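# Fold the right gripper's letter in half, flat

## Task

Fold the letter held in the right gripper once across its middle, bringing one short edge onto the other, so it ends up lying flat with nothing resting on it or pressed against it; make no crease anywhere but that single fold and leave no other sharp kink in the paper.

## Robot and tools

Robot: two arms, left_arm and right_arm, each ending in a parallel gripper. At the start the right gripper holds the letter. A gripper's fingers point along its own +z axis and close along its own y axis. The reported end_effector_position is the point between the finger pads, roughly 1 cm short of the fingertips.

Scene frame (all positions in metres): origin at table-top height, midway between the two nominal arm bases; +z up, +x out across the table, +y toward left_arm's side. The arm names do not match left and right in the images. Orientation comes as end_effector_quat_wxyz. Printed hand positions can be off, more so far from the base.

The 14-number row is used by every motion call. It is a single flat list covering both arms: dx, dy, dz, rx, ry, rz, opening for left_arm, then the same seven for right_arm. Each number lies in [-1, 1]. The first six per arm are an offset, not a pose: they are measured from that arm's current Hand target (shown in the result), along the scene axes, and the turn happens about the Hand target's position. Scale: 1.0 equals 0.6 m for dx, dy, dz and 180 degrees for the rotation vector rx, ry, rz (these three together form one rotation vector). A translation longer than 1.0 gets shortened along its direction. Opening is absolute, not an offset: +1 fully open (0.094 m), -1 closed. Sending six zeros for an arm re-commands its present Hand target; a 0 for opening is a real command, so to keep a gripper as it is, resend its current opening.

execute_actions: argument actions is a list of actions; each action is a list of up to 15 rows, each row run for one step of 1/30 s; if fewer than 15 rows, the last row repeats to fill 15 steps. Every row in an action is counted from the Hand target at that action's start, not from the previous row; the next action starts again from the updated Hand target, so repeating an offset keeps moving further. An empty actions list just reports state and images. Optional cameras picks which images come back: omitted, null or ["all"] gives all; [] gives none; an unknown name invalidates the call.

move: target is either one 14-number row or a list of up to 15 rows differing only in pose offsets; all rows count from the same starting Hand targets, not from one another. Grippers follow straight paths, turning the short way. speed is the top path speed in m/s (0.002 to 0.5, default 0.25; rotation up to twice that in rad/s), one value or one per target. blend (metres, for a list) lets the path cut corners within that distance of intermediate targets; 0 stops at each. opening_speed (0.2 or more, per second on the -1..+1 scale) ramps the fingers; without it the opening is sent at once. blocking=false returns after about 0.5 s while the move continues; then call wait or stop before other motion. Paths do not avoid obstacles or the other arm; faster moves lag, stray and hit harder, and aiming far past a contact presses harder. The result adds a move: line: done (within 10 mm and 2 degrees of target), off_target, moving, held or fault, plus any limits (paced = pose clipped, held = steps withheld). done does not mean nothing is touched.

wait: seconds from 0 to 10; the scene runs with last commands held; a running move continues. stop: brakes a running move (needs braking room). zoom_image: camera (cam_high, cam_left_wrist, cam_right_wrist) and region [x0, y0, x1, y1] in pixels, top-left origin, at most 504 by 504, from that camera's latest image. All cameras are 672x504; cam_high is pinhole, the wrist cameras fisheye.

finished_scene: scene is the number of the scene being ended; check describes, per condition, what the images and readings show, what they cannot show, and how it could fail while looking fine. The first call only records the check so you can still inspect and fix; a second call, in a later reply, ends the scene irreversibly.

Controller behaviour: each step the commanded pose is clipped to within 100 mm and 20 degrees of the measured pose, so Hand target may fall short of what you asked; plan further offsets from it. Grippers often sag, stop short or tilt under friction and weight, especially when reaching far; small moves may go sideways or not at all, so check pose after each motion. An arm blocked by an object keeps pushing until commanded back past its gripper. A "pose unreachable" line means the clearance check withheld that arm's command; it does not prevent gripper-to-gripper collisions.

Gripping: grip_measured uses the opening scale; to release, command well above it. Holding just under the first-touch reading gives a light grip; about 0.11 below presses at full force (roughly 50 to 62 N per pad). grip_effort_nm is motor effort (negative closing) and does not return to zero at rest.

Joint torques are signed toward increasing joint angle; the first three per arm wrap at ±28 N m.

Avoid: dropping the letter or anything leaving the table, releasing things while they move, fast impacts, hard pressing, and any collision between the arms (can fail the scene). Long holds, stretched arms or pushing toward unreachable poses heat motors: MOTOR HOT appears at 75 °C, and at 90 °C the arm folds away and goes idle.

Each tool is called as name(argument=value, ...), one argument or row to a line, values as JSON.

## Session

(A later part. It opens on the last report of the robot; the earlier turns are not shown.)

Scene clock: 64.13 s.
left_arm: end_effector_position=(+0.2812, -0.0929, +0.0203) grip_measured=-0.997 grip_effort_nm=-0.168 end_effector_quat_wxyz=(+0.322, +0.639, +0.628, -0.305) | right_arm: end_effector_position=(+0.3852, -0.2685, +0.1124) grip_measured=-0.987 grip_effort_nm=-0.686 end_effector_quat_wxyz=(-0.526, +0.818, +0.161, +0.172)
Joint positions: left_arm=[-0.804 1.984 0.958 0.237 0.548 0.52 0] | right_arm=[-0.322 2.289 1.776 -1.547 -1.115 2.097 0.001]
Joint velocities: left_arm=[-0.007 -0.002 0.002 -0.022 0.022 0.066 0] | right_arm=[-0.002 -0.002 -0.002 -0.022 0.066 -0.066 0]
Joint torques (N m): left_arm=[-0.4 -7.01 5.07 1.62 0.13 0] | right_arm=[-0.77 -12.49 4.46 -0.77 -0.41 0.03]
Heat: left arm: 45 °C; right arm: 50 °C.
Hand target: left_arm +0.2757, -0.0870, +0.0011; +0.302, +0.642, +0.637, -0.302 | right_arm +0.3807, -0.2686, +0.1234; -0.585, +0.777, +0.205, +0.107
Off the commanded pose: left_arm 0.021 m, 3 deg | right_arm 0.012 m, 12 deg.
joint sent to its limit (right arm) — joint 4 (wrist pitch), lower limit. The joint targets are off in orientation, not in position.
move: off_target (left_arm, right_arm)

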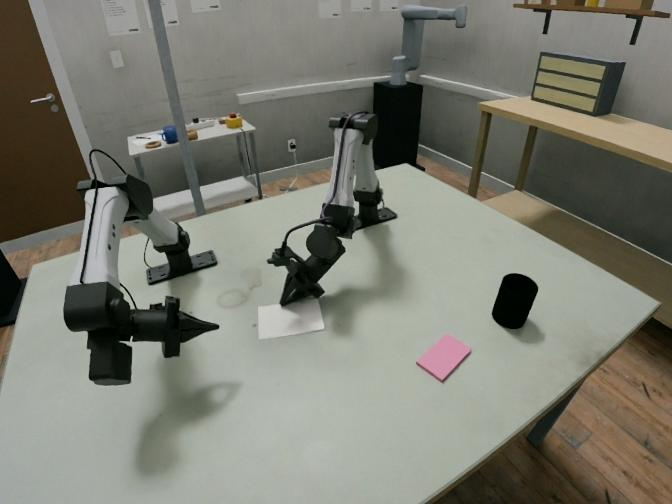

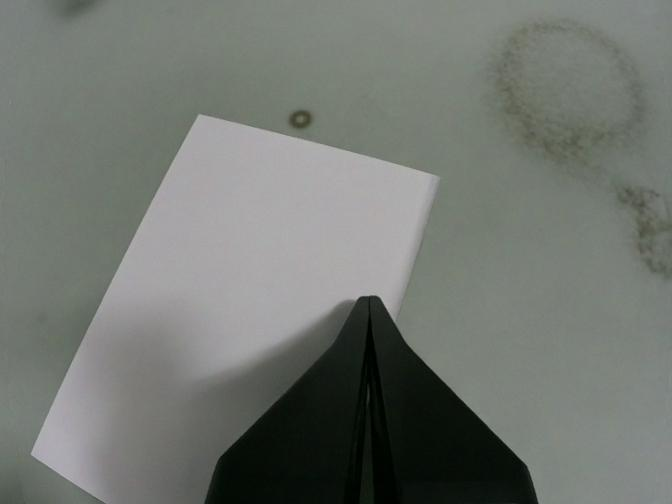

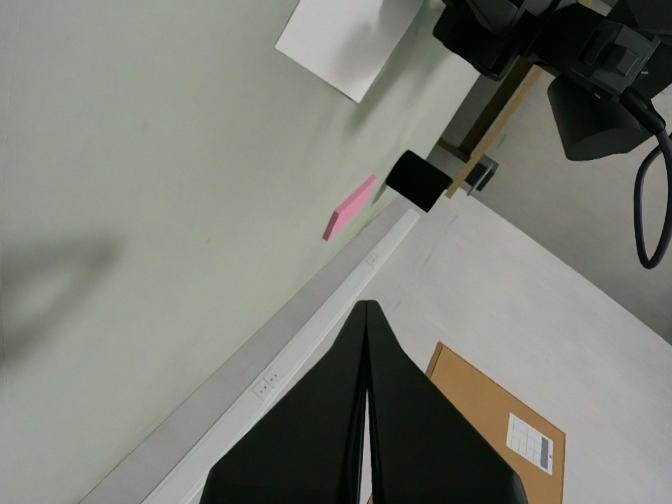

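move(
  target=[
    [0,0,0.11,0,0,0,-1,0,0,0,0,0,0,-1],
    [0.009,0.072,0.11,0,0,0,-1,0,0,0,0,0,0,-1],
    [0.009,0.072,0.0,0,0,0,-1,0,0,0,0,0,0,-1],
  ],
  speed=[0.15,0.15,0.06],
)

zoom_image(
  camera="cam_high",
  region=[225, 270, 345, 370],
)

zoom_image(
  camera="cam_left_wrist",
  region=[80, 80, 500, 500],
)

Scene clock: 66.80 s.
left_arm: end_effector_position=(+0.2858, -0.0498, +0.0189) grip_measured=-0.997 grip_effort_nm=-0.173 end_effector_quat_wxyz=(+0.323, +0.641, +0.626, -0.305) | right_arm: end_effector_position=(+0.3852, -0.2685, +0.1124) grip_measured=-0.987 grip_effort_nm=-0.686 end_effector_quat_wxyz=(-0.526, +0.818, +0.161, +0.172)
Joint positions: left_arm=[-0.706 1.91 0.849 0.223 0.617 0.611 0] | right_arm=[-0.322 2.289 1.776 -1.547 -1.115 2.097 0.001]
Joint velocities: left_arm=[0.007 -0.002 -0.012 -0.037 0.037 -0.066 0.001] | right_arm=[0.007 0.002 0.017 0.007 0.022 -0.022 -0.001]
Joint torques (N m): left_arm=[-0.29 -6.23 4.96 1.49 0.12 0] | right_arm=[-0.79 -12.37 4.52 -0.77 -0.39 0]
Heat: left arm: 45 °C; right arm: 50 °C.
Hand target: left_arm +0.2807, -0.0438, +0.0008; +0.302, +0.642, +0.637, -0.301 | right_arm +0.3807, -0.2686, +0.1234; -0.585, +0.777, +0.205, +0.107
Off the commanded pose: left_arm 0.019 m, 3 deg | right_arm 0.012 m, 12 deg.
joint sent to its limit (right arm) — joint 4 (wrist pitch), lower limit. The joint targets are off in orientation, not in position.
move: off_target (left_arm, right_arm)

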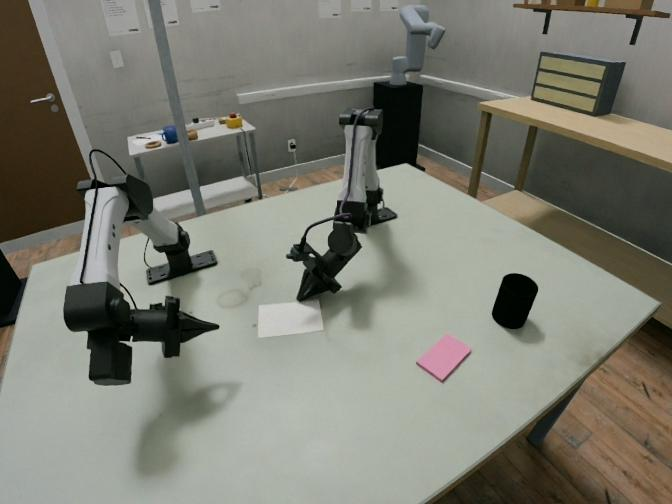

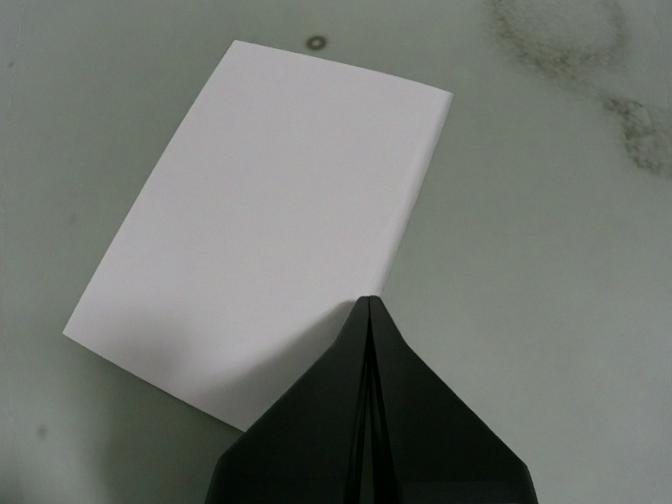

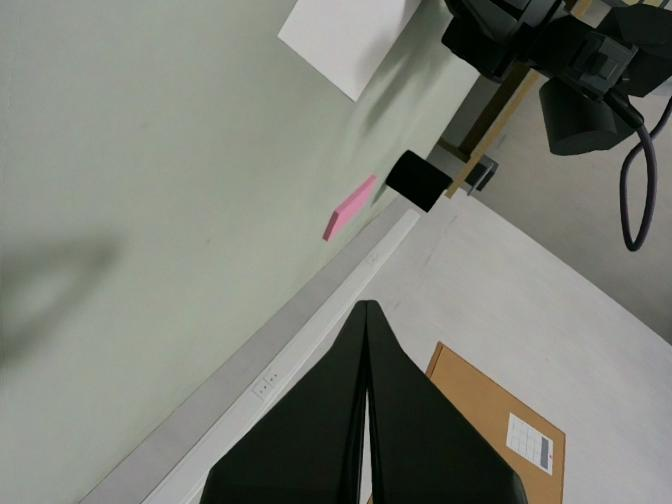

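Scaled by 4.200.

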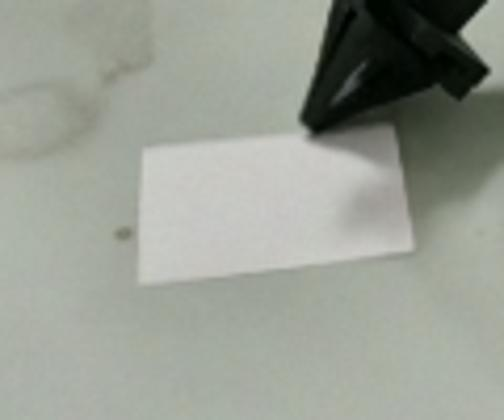

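Scaled by 1.200 from the camera's 672x504 image, which has a finer 960x720 frame.

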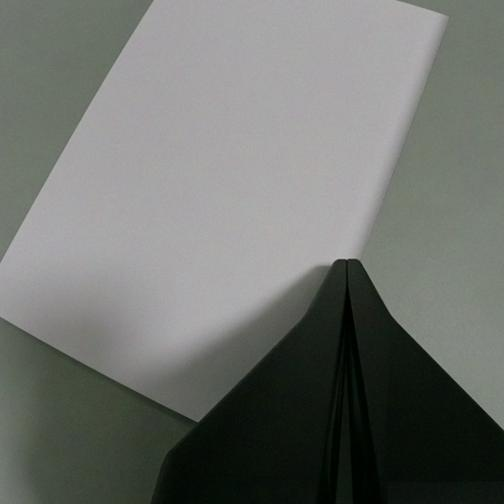

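move(
  target=[
    [0,0,0.11,0,0,0,-1,0,0,0,0,0,0,-1],
    [0.026,0.057,0.11,0,0,0,-1,0,0,0,0,0,0,-1],
    [0.026,0.057,0.0,0,0,0,-1,0,0,0,0,0,0,-1],
  ],
  speed=[0.15,0.15,0.06],
)

zoom_image(
  camera="cam_high",
  region=[225, 270, 345, 370],
)

zoom_image(
  camera="cam_left_wrist",
  region=[80, 80, 500, 500],
)

Scene clock: 69.50 s.
left_arm: end_effector_position=(+0.3016, -0.0153, +0.0181) grip_measured=-0.997 grip_effort_nm=-0.188 end_effector_quat_wxyz=(+0.322, +0.642, +0.625, -0.304) | right_arm: end_effector_position=(+0.3852, -0.2685, +0.1124) grip_measured=-0.987 grip_effort_nm=-0.696 end_effector_quat_wxyz=(-0.526, +0.818, +0.161, +0.172)
Joint positions: left_arm=[-0.593 1.884 0.828 0.151 0.688 0.724 0] | right_arm=[-0.322 2.289 1.776 -1.547 -1.115 2.097 0.001]
Joint velocities: left_arm=[-0.007 -0.017 -0.002 0.066 -0.007 -0.022 0] | right_arm=[-0.002 -0.007 0.007 0.037 0.007 -0.037 -0.001]
Joint torques (N m): left_arm=[-0.32 -5.89 4.83 1.38 0.13 0] | right_arm=[-0.77 -12.48 4.42 -0.78 -0.42 0.02]
Heat: left arm: 45 °C; right arm: 51 °C.
Hand target: left_arm +0.2961, -0.0098, +0.0003; +0.302, +0.643, +0.637, -0.301 | right_arm +0.3807, -0.2686, +0.1234; -0.585, +0.777, +0.205, +0.107
Off the commanded pose: left_arm 0.019 m, 3 deg | right_arm 0.012 m, 12 deg.
joint sent to its limit (right arm) — joint 4 (wrist pitch), lower limit. The joint targets are off in orientation, not in position.
move: off_target (left_arm, right_arm)

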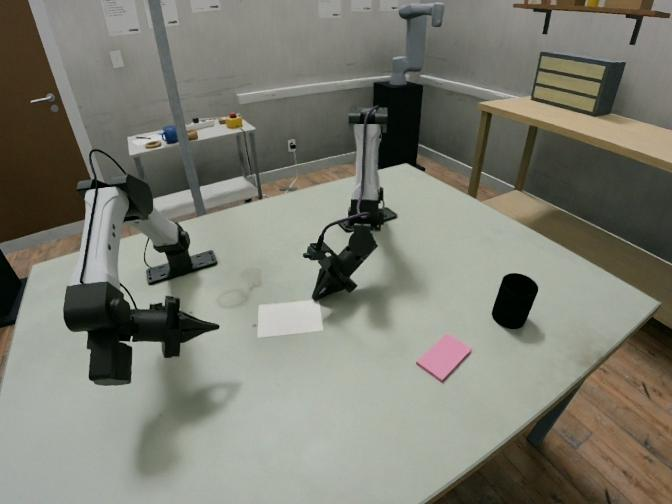

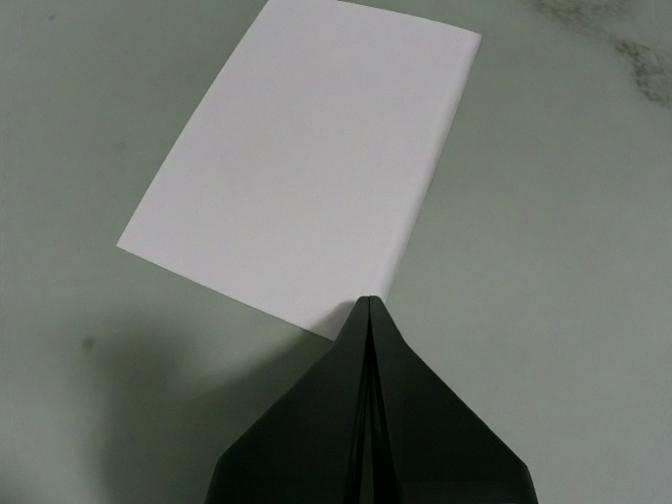

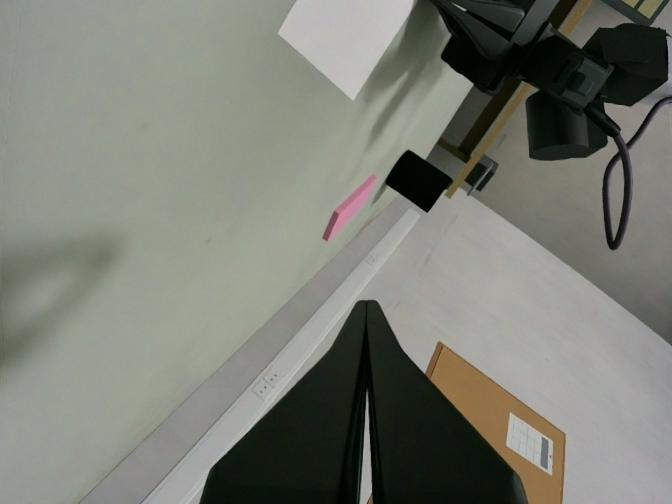

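Scaled by 4.200.

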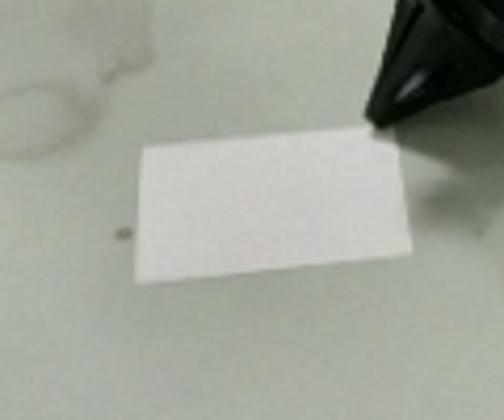

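Scaled by 1.200 from the camera's 672x504 image, which has a finer 960x720 frame.

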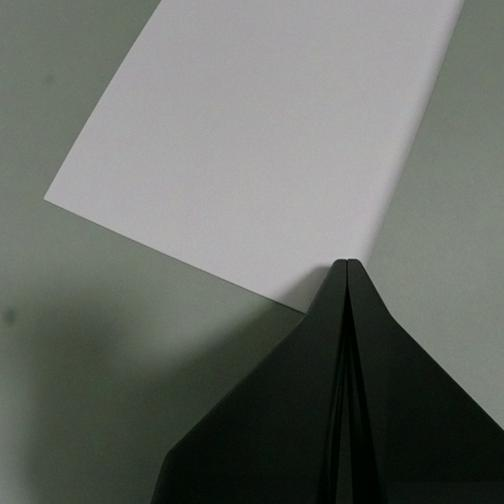

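move(
  target=[
    [0,0,0.12,0,0,0,-1,0,0,0,0,0,0,-1],
    [-0.052,-0.1,0.12,0,0,0,-1,0,0,0,0,0,0,-1],
    [-0.052,-0.1,0.04,0,0,0,-1,0,0,0,0,0,0,-1],
  ],
  speed=[0.15,0.15,0.1],
)

zoom_image(
  camera="cam_high",
  region=[225, 270, 345, 370],
)

zoom_image(
  camera="cam_left_wrist",
  region=[80, 80, 500, 500],
)

Scene clock: 72.07 s.
left_arm: end_effector_position=(+0.2677, -0.0708, +0.0346) grip_measured=-0.997 grip_effort_nm=-0.178 end_effector_quat_wxyz=(+0.311, +0.643, +0.630, -0.303) | right_arm: end_effector_position=(+0.3852, -0.2685, +0.1124) grip_measured=-0.987 grip_effort_nm=-0.691 end_effector_quat_wxyz=(-0.526, +0.818, +0.161, +0.172)
Joint positions: left_arm=[-0.79 1.869 0.889 0.155 0.559 0.544 0] | right_arm=[-0.322 2.289 1.776 -1.547 -1.115 2.097 0.001]
Joint velocities: left_arm=[0.012 -0.002 0.002 -0.007 0.007 -0.007 0] | right_arm=[0.002 0.007 -0.002 -0.007 -0.037 0.007 0.001]
Joint torques (N m): left_arm=[-0.58 -7.06 5.87 1.7 0.13 -0.15] | right_arm=[-0.77 -12.38 4.52 -0.77 -0.39 0.02]
Heat: left arm: 45 °C; right arm: 51 °C.
Hand target: left_arm +0.2656, -0.0695, +0.0248; +0.302, +0.642, +0.637, -0.302 | right_arm +0.3807, -0.2686, +0.1234; -0.585, +0.777, +0.205, +0.107
Off the commanded pose: left_arm 0.011 m, 1 deg | right_arm 0.012 m, 12 deg.
joint sent to its limit (right arm) — joint 4 (wrist pitch), lower limit. The joint targets are off in orientation, not in position.
move: off_target (left_arm, right_arm)

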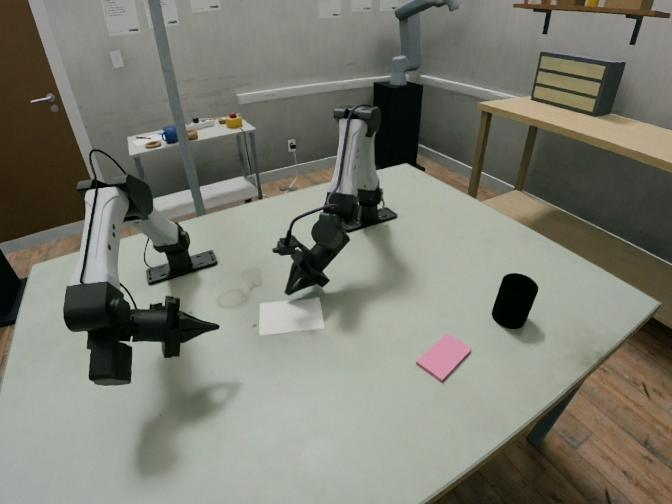

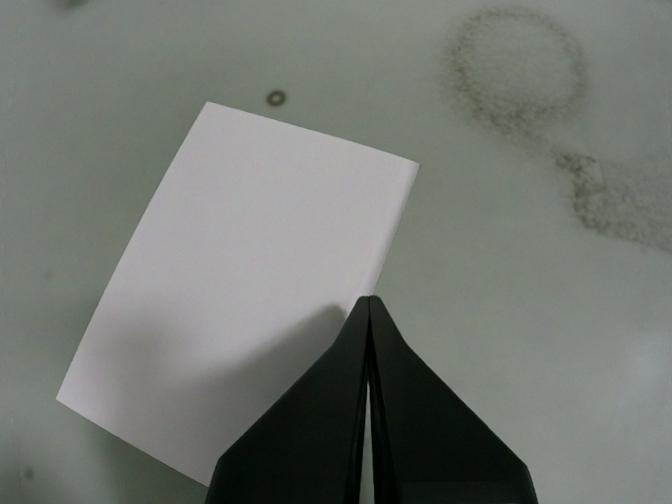

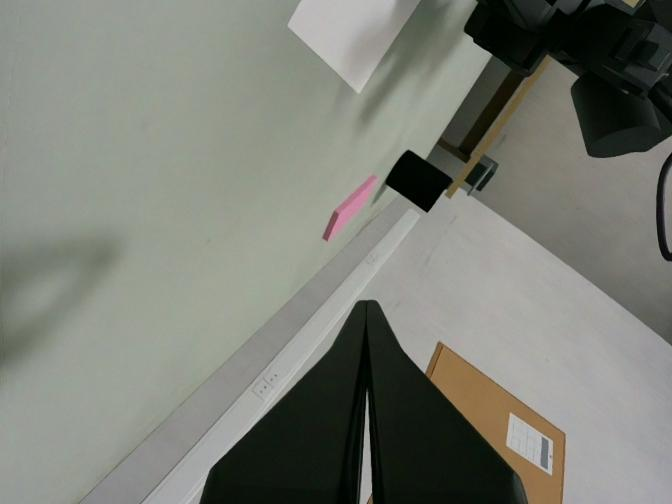

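Scaled by 4.200.

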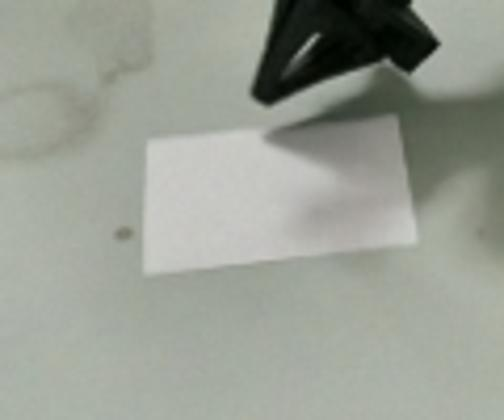

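Scaled by 1.200 from the camera's 672x504 image, which has a finer 960x720 frame.

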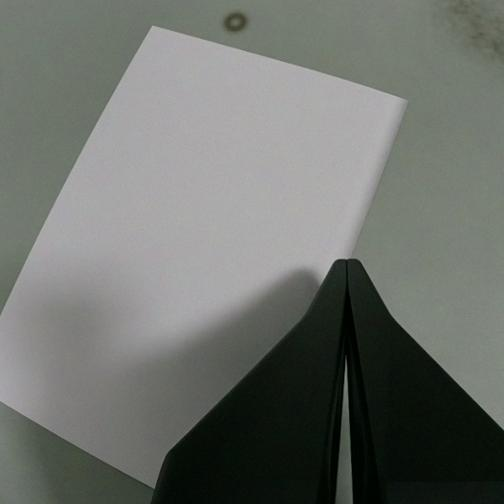

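move(
  target=[
    [0.013,0,0.01,0,0,0,-1,0,0,0,0,0,0,-1],
    [0.013,0,-0.04,0,0,0,-1,0,0,0,0,0,0,-1],
  ],
  speed=[0.06,0.06],
)

zoom_image(
  camera="cam_left_wrist",
  region=[80, 80, 500, 500],
)

Scene clock: 73.63 s.
left_arm: end_effector_position=(+0.2741, -0.0763, +0.0193) grip_measured=-0.997 grip_effort_nm=-0.178 end_effector_quat_wxyz=(+0.320, +0.642, +0.624, -0.309) | right_arm: end_effector_position=(+0.3852, -0.2685, +0.1124) grip_measured=-0.987 grip_effort_nm=-0.686 end_effector_quat_wxyz=(-0.526, +0.818, +0.161, +0.172)
Joint positions: left_arm=[-0.783 1.942 0.889 0.249 0.573 0.545 0] | right_arm=[-0.322 2.289 1.776 -1.547 -1.115 2.097 0.001]
Joint velocities: left_arm=[0.002 -0.002 0.017 -0.022 0.007 -0.007 0.001] | right_arm=[0.002 -0.002 -0.002 -0.022 -0.066 -0.007 0.001]
Joint torques (N m): left_arm=[0.24 -6.39 5.49 1.57 0.08 0] | right_arm=[-0.7 -12.53 4.46 -0.76 -0.43 0.02]
Heat: left arm: 45 °C; right arm: 52 °C.
Hand target: left_arm +0.2733, -0.0694, +0.0011; +0.302, +0.642, +0.637, -0.302 | right_arm +0.3807, -0.2686, +0.1234; -0.585, +0.777, +0.205, +0.107
Off the commanded pose: left_arm 0.020 m, 3 deg | right_arm 0.012 m, 12 deg.
joint sent to its limit (right arm) — joint 4 (wrist pitch), lower limit. The joint targets are off in orientation, not in position.
move: off_target (left_arm, right_arm)

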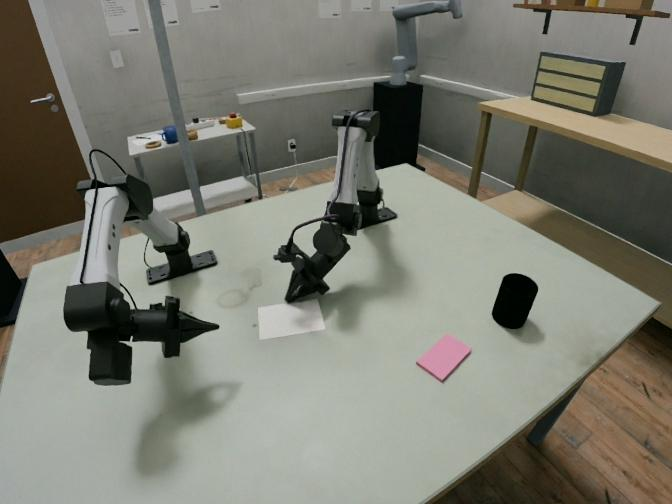

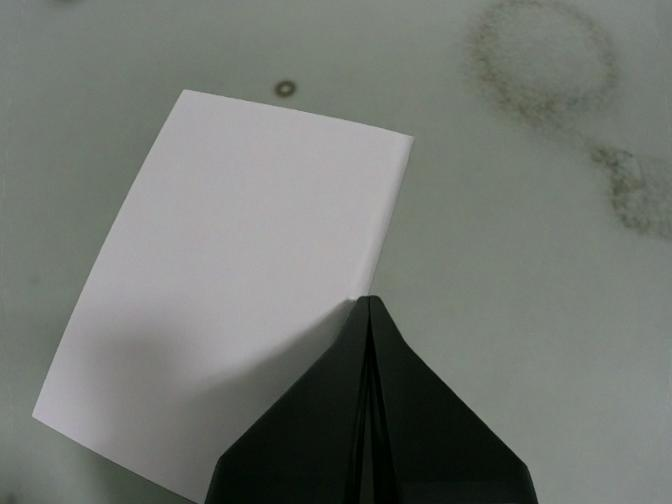

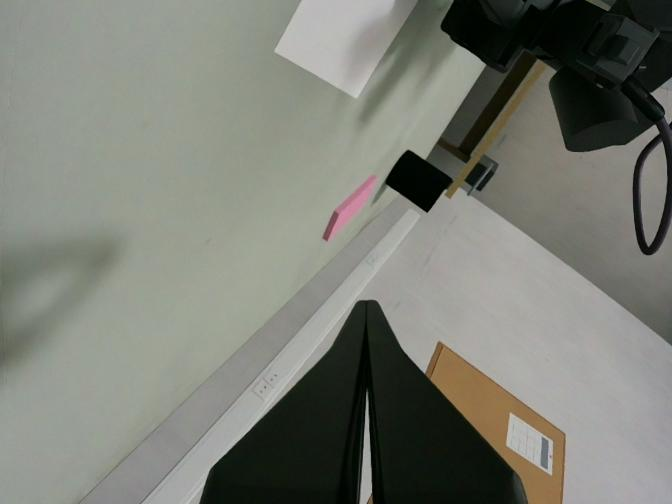

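Scaled by 1.200 from the camera's 672x504 image, which has a finer 960x720 frame.

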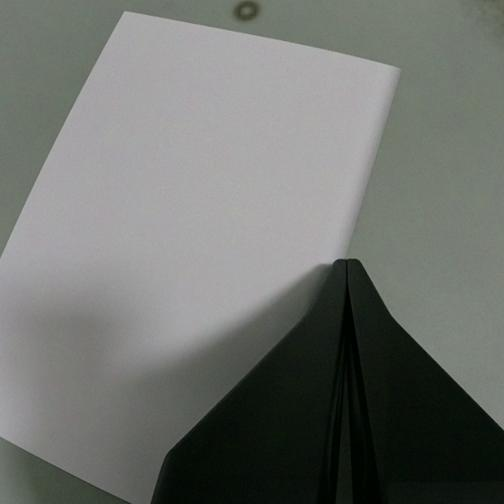

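move(
  target=[
    [0,0,0.11,0,0,0,-1,0,0,0,0,0,0,-1],
    [0.011,0,0.11,0,0,0,-1,0,0,0,0,0,0,-1],
    [0.011,0,0.0,0,0,0,-1,0,0,0,0,0,0,-1],
    [0.011,0,0.11,0,0,0,-1,0,0,0,0,0,0,-1],
    [-0.017,-0.075,0.11,0,0,0,-1,0,0,0,0,0,0,-1],
    [-0.017,-0.075,0.03,0,0,0,-1,0,0,0,0,0,0,-1],
  ],
  speed=[0.15,0.15,0.06,0.15,0.15,0.1],
)

zoom_image(
  camera="cam_high",
  region=[225, 270, 345, 370],
)

zoom_image(
  camera="cam_left_wrist",
  region=[80, 80, 500, 500],
)

Scene clock: 77.67 s.
left_arm: end_effector_position=(+0.2638, -0.1170, +0.0305) grip_measured=-0.997 grip_effort_nm=-0.183 end_effector_quat_wxyz=(+0.311, +0.644, +0.629, -0.305) | right_arm: end_effector_position=(+0.3852, -0.2685, +0.1124) grip_measured=-0.987 grip_effort_nm=-0.686 end_effector_quat_wxyz=(-0.526, +0.818, +0.161, +0.172)
Joint positions: left_arm=[-0.881 1.98 1.021 0.175 0.5 0.469 0] | right_arm=[-0.322 2.289 1.776 -1.547 -1.115 2.097 0.001]
Joint velocities: left_arm=[0.002 -0.007 -0.002 0.022 0.037 -0.022 0] | right_arm=[-0.017 0.002 0.002 -0.051 -0.051 -0.007 0]
Joint torques (N m): left_arm=[-0.2 -7.92 6.05 1.75 0.1 -0.15] | right_arm=[-0.8 -12.42 4.67 -0.79 -0.42 0.03]
Heat: left arm: 45 °C; right arm: 52 °C.
Hand target: left_arm +0.2635, -0.1145, +0.0193; +0.302, +0.642, +0.637, -0.302 | right_arm +0.3807, -0.2686, +0.1234; -0.585, +0.777, +0.205, +0.107
Off the commanded pose: left_arm 0.012 m, 1 deg | right_arm 0.012 m, 12 deg.
joint sent to its limit (right arm) — joint 4 (wrist pitch), lower limit. The joint targets are off in orientation, not in position.
move: off_target (left_arm, right_arm)

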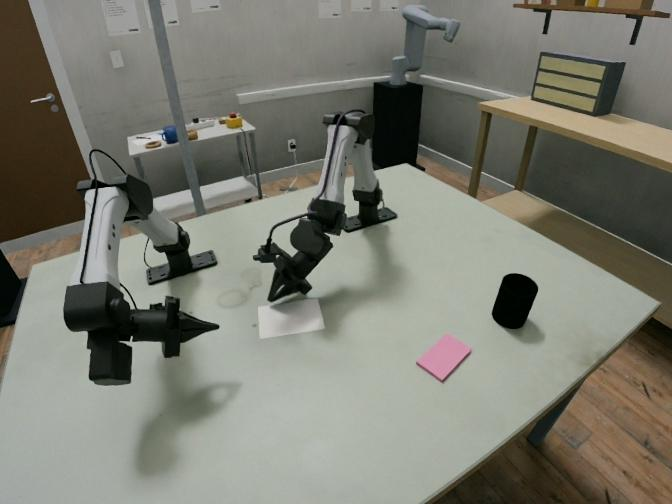

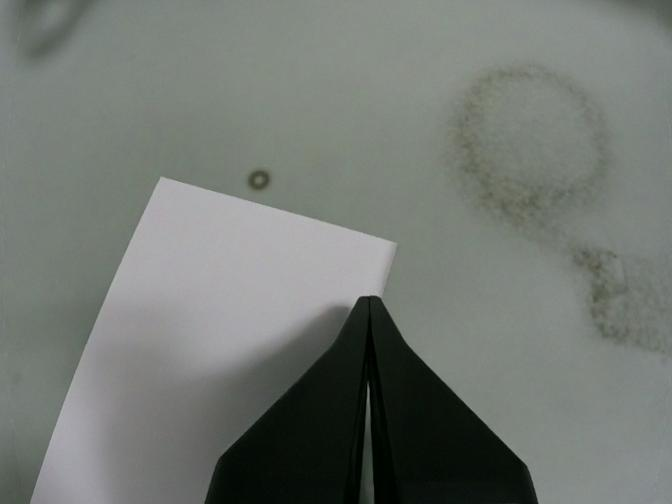

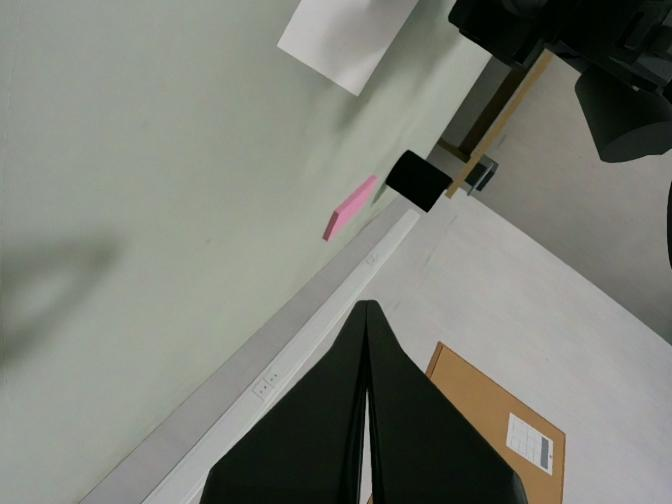

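Scaled by 4.200.

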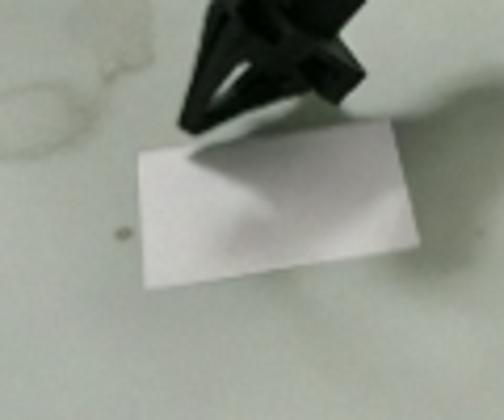

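Scaled by 1.200 from the camera's 672x504 image, which has a finer 960x720 frame.

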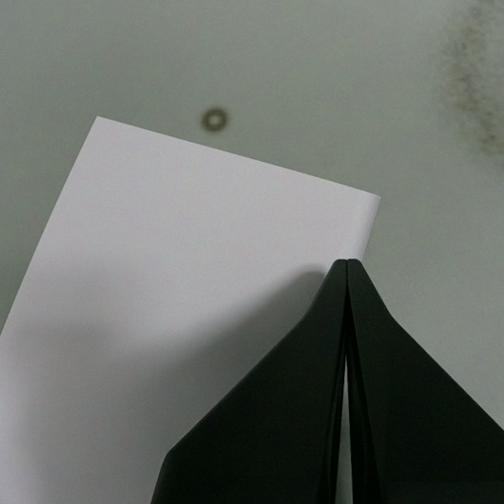

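move(
  target=[
    [0.012,0,0.012,0,0,0,-1,0,0,0,0,0,0,-1],
    [0.012,0,-0.030,0,0,0,-1,0,0,0,0,0,0,-1],
  ],
  speed=0.06,
)

move(
  target=[
    [0,0,0.08,0,0,0,-1,0,0,0,0,0,0,-1],
    [0,0.25,0.2,0,0,0,-1,0,0,0,0,0,0,-1],
  ],
  speed=[0.06,0.2],
)

zoom_image(
  camera="cam_high",
  region=[225, 270, 345, 370],
)

Scene clock: 79.37 s.
left_arm: end_effector_position=(+0.2707, -0.1206, +0.0206) grip_measured=-0.997 grip_effort_nm=-0.183 end_effector_quat_wxyz=(+0.321, +0.641, +0.625, -0.309) | right_arm: end_effector_position=(+0.3852, -0.2685, +0.1124) grip_measured=-0.987 grip_effort_nm=-0.686 end_effector_quat_wxyz=(-0.526, +0.818, +0.161, +0.172)
Joint positions: left_arm=[-0.871 2.028 1.021 0.245 0.51 0.469 0] | right_arm=[-0.322 2.289 1.776 -1.547 -1.115 2.097 0.001]
Joint velocities: left_arm=[0.007 0.007 -0.002 -0.007 -0.007 -0.037 0] | right_arm=[0.007 -0.007 0.007 0.007 -0.066 0.022 0]
Joint torques (N m): left_arm=[0.28 -7.17 6.2 1.59 0.11 -0.01] | right_arm=[-0.75 -12.51 4.42 -0.8 -0.43 0.04]
Heat: left arm: 45 °C; right arm: 52 °C.
Hand target: left_arm +0.2705, -0.1145, +0.0014; +0.302, +0.642, +0.637, -0.302 | right_arm +0.3807, -0.2686, +0.1234; -0.585, +0.777, +0.205, +0.107
Off the commanded pose: left_arm 0.020 m, 3 deg | right_arm 0.012 m, 12 deg.
joint sent to its limit (right arm) — joint 4 (wrist pitch), lower limit. The joint targets are off in orientation, not in position.
move: off_target (left_arm, right_arm)

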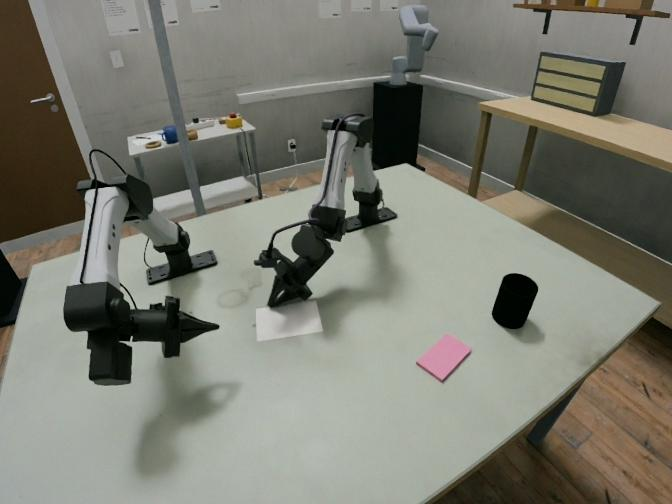

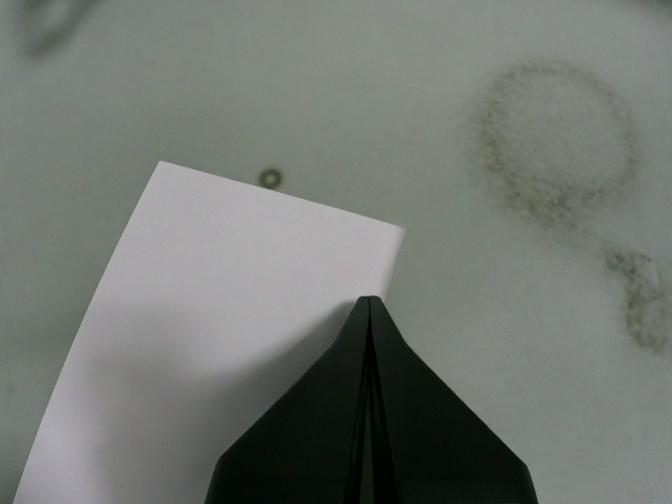

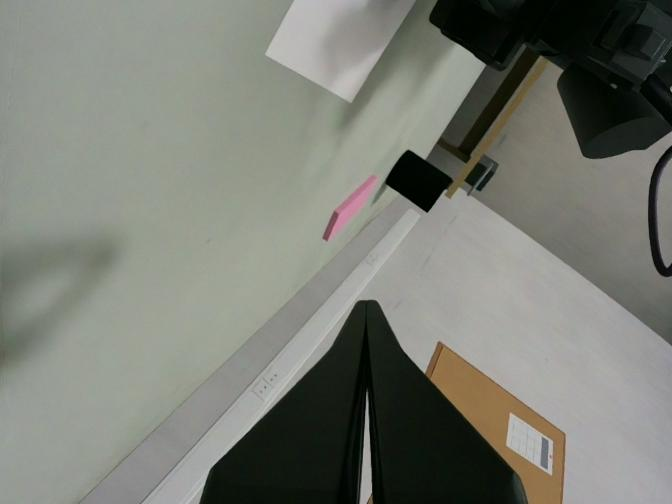

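Scene clock: 81.97 s.
left_arm: end_effector_position=(+0.2709, +0.0334, +0.1114) grip_measured=-0.997 grip_effort_nm=-0.178 end_effector_quat_wxyz=(+0.293, +0.641, +0.642, -0.302) | right_arm: end_effector_position=(+0.3852, -0.2685, +0.1124) grip_measured=-0.987 grip_effort_nm=-0.691 end_effector_quat_wxyz=(-0.526, +0.818, +0.161, +0.172)
Joint positions: left_arm=[-0.521 1.495 0.885 -0.415 0.713 0.806 0] | right_arm=[-0.322 2.289 1.776 -1.547 -1.115 2.097 0.001]
Joint velocities: left_arm=[0.002 0.002 0.002 0.051 -0.007 -0.007 0] | right_arm=[-0.007 -0.007 -0.002 -0.022 0.022 0.037 0]
Joint torques (N m): left_arm=[0.14 -7.82 7.76 1.14 0.32 0.03] | right_arm=[-0.64 -12.38 4.49 -0.76 -0.42 0]
Heat: left arm: 45 °C; right arm: 53 °C.
Hand target: left_arm +0.2710, +0.0346, +0.1191; +0.301, +0.643, +0.637, -0.301 | right_arm +0.3807, -0.2686, +0.1234; -0.585, +0.777, +0.205, +0.107
Off the commanded pose: left_arm 0.010 m, 1 deg | right_arm 0.012 m, 12 deg.
joint sent to its limit (right arm) — joint 4 (wrist pitch), lower limit. The joint targets are off in orientation, not in position.
move: off_target (right_arm)

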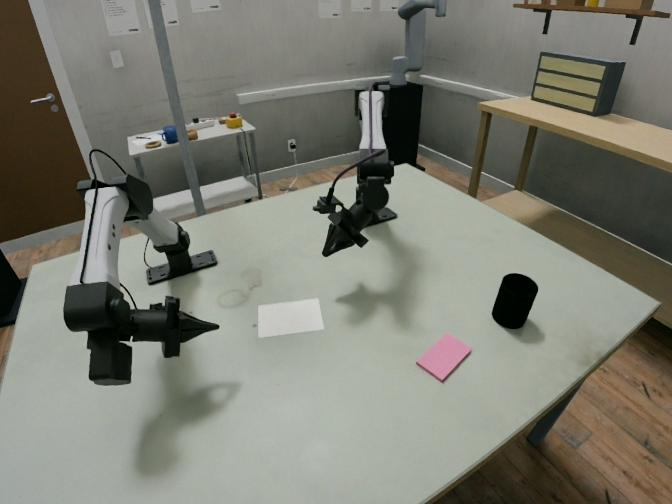

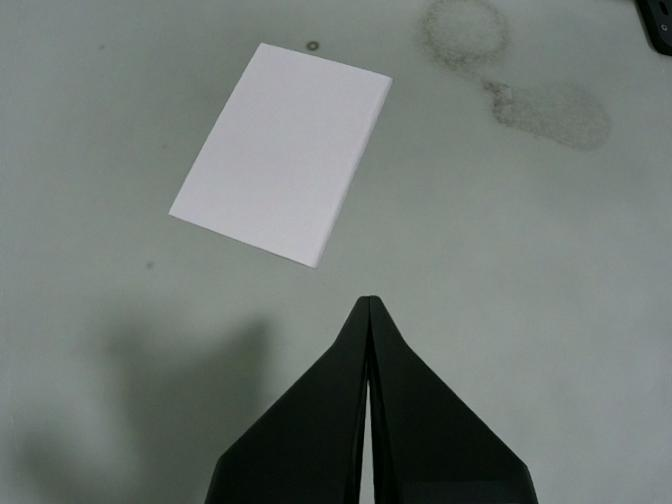

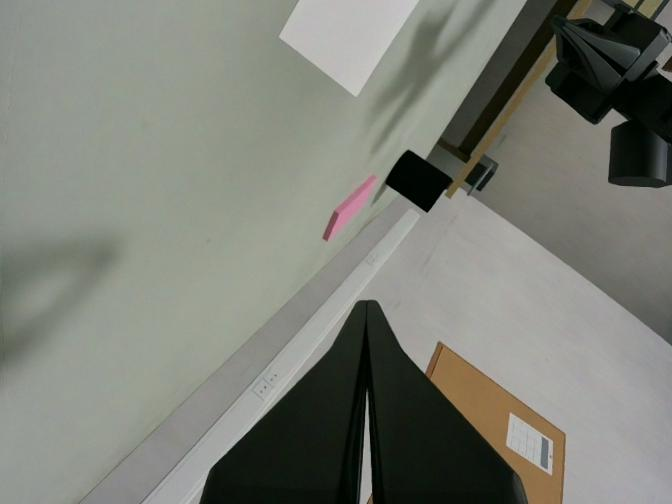

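Scaled by 4.200.

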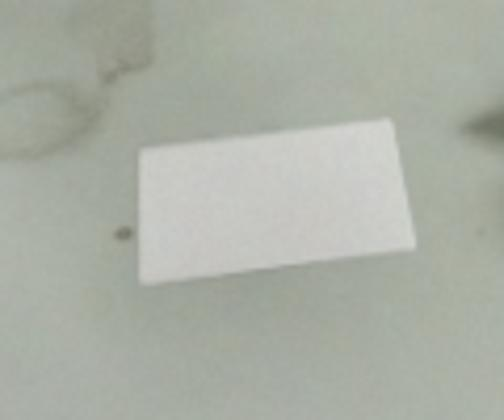

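zoom_image(
  camera="cam_left_wrist",
  region=[150, 20, 420, 290],
)

zoom_image(
  camera="cam_right_wrist",
  region=[260, 0, 440, 120],
)

Scaled by 1.867 from the camera's 672x504 image, which has a finer 960x720 frame.

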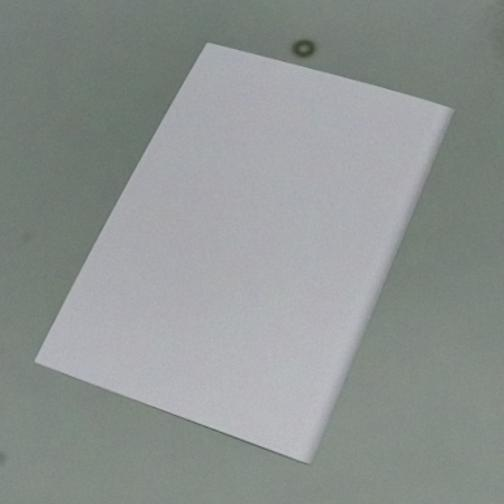

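Scaled by 2.800 from the camera's 672x504 image, which has a finer 960x720 frame.

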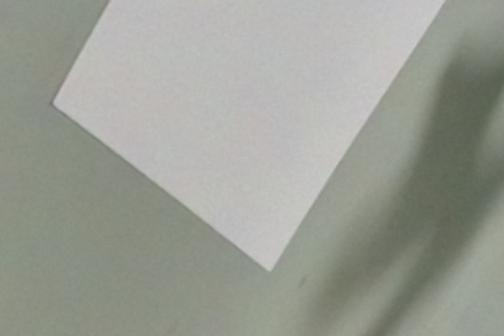

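move(
  target=[0,0,0,0,0,0,-1,-0.101,-0.002,-0.08,0.022,-0.345,0.078,-1],
  speed=0.25,
)

zoom_image(
  camera="cam_right_wrist",
  region=[120, 150, 520, 450],
)

Scene clock: 85.63 s.
left_arm: end_effector_position=(+0.2707, +0.0335, +0.1114) grip_measured=-0.997 grip_effort_nm=-0.183 end_effector_quat_wxyz=(+0.293, +0.641, +0.642, -0.302) | right_arm: end_effector_position=(+0.3259, -0.2675, +0.0912) grip_measured=-0.987 grip_effort_nm=-0.696 end_effector_quat_wxyz=(-0.400, +0.600, +0.538, +0.435)
Joint positions: left_arm=[-0.521 1.495 0.885 -0.416 0.713 0.807 0] | right_arm=[-0.39 2.244 1.487 -1.597 -1.133 0.751 0.001]
Joint velocities: left_arm=[-0.012 0.007 0.012 0.022 0.007 -0.051 0] | right_arm=[-0.007 0.002 -0.007 0.095 0.007 -0.037 0.001]
Joint torques (N m): left_arm=[0.14 -7.82 7.82 1.15 0.31 0.01] | right_arm=[-0.87 -7.01 3.03 -0.65 -0.02 -0.48]
Heat: left arm: 45 °C; right arm: 53 °C.
Hand target: left_arm +0.2711, +0.0346, +0.1191; +0.301, +0.643, +0.637, -0.301 | right_arm +0.3200, -0.2701, +0.0751; -0.429, +0.562, +0.562, +0.429
Off the commanded pose: left_arm 0.008 m, 1 deg | right_arm 0.017 m, 6 deg.
joint read past its limit (right arm) — joint 4 (wrist pitch), lower limit.
joint sent to its limit (right arm) — joint 4 (wrist pitch), lower limit. The joint targets are off in orientation, not in position.
move: off_target (right_arm)

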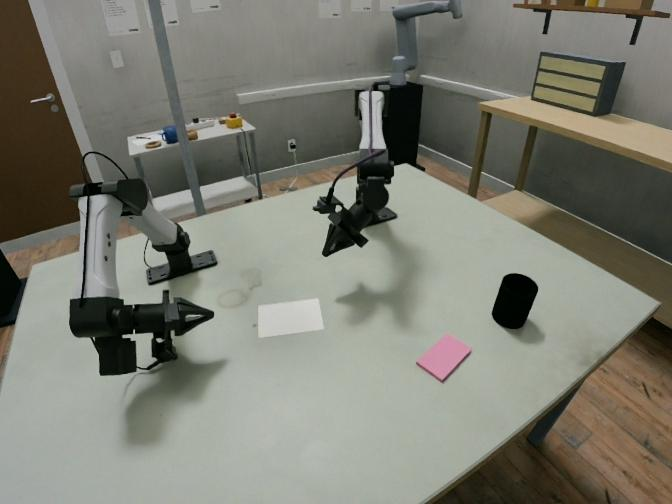

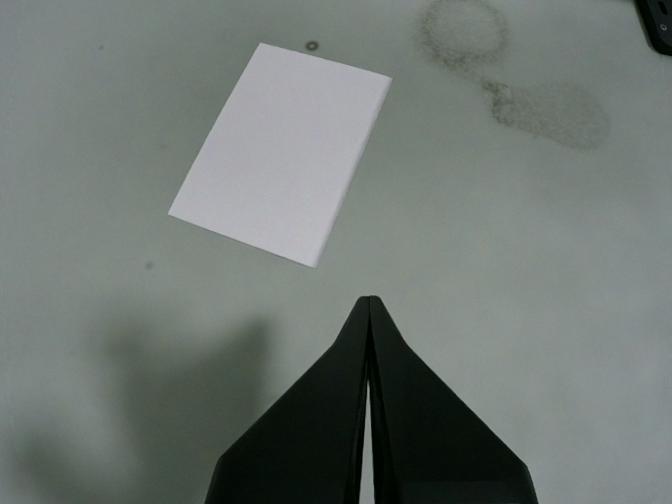

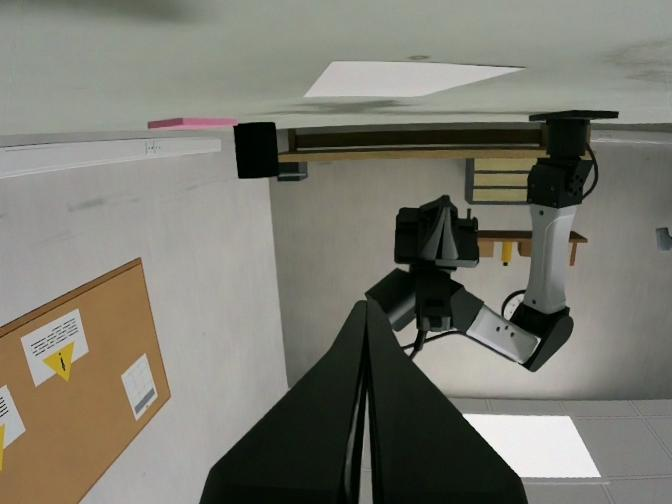

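Scaled by 1.260 from the camera's 672x504 image, which has a finer 960x720 frame.

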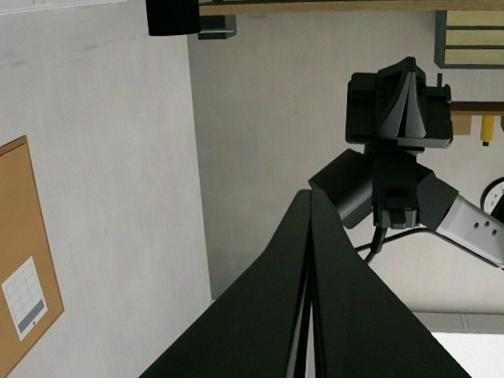

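zoom_image(
  camera="cam_right_wrist",
  region=[280, 40, 540, 120],
)

Scaled by 1.938 from the camera's 672x504 image, which has a finer 960x720 frame.

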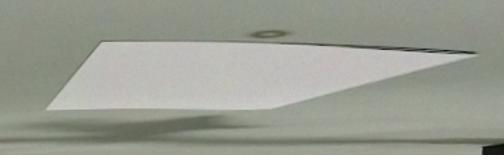

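move(
  target=[0,0,0,0,0,0,-1,-0.03,0,-0.07,0,0,0,-1],
  speed=0.15,
)

zoom_image(
  camera="cam_right_wrist",
  region=[260, 20, 460, 140],
)

Scene clock: 86.70 s.
left_arm: end_effector_position=(+0.2707, +0.0335, +0.1114) grip_measured=-0.997 grip_effort_nm=-0.178 end_effector_quat_wxyz=(+0.293, +0.642, +0.642, -0.302) | right_arm: end_effector_position=(+0.3247, -0.2704, +0.0919) grip_measured=-0.987 grip_effort_nm=-0.686 end_effector_quat_wxyz=(-0.392, +0.593, +0.530, +0.463)
Joint positions: left_arm=[-0.521 1.495 0.885 -0.416 0.713 0.807 0] | right_arm=[-0.41 2.244 1.454 -1.597 -1.174 0.687 0.001]
Joint velocities: left_arm=[0.002 -0.017 -0.012 0.007 0.007 0.007 -0.001] | right_arm=[-0.012 0.017 -0.007 -0.051 -0.095 -0.007 0]
Joint torques (N m): left_arm=[0.12 -7.82 7.79 1.14 0.32 0.02] | right_arm=[-0.69 1.65 1.05 -0.7 0.61 -1.24]
Heat: left arm: 45 °C; right arm: 53 °C.
Hand target: left_arm +0.2711, +0.0346, +0.1191; +0.302, +0.643, +0.637, -0.300 | right_arm +0.3020, -0.2700, +0.0331; -0.429, +0.562, +0.562, +0.428
Off the commanded pose: left_arm 0.008 m, 1 deg | right_arm 0.063 m, 8 deg.
joint read past its limit (right arm) — joint 4 (wrist pitch), lower limit.
joint sent to its limit (right arm) — joint 4 (wrist pitch), lower limit. The joint targets are off in position, not in orientation.
move: off_target (right_arm)

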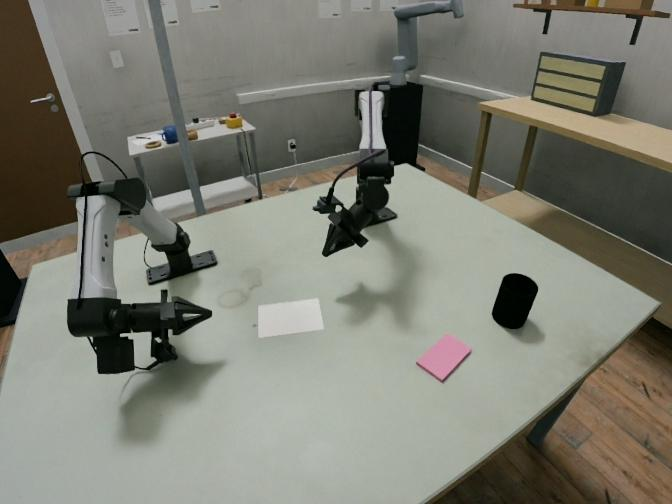

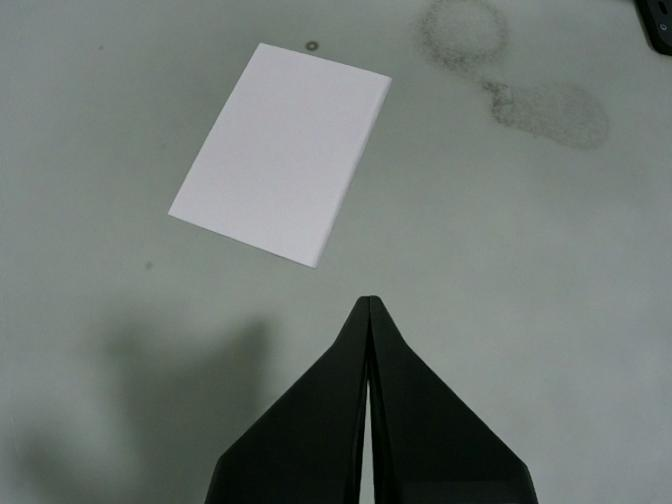

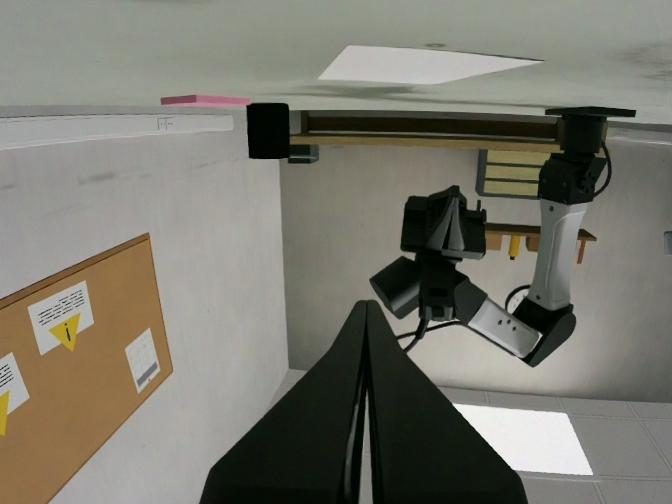

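Scaled by 2.520 from the camera's 672x504 image, which has a finer 960x720 frame.

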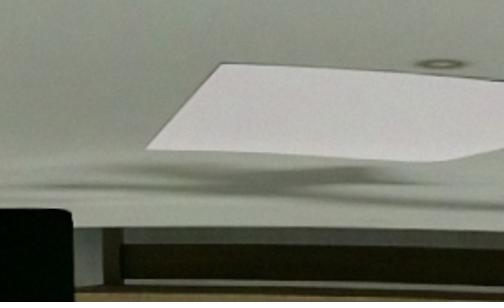

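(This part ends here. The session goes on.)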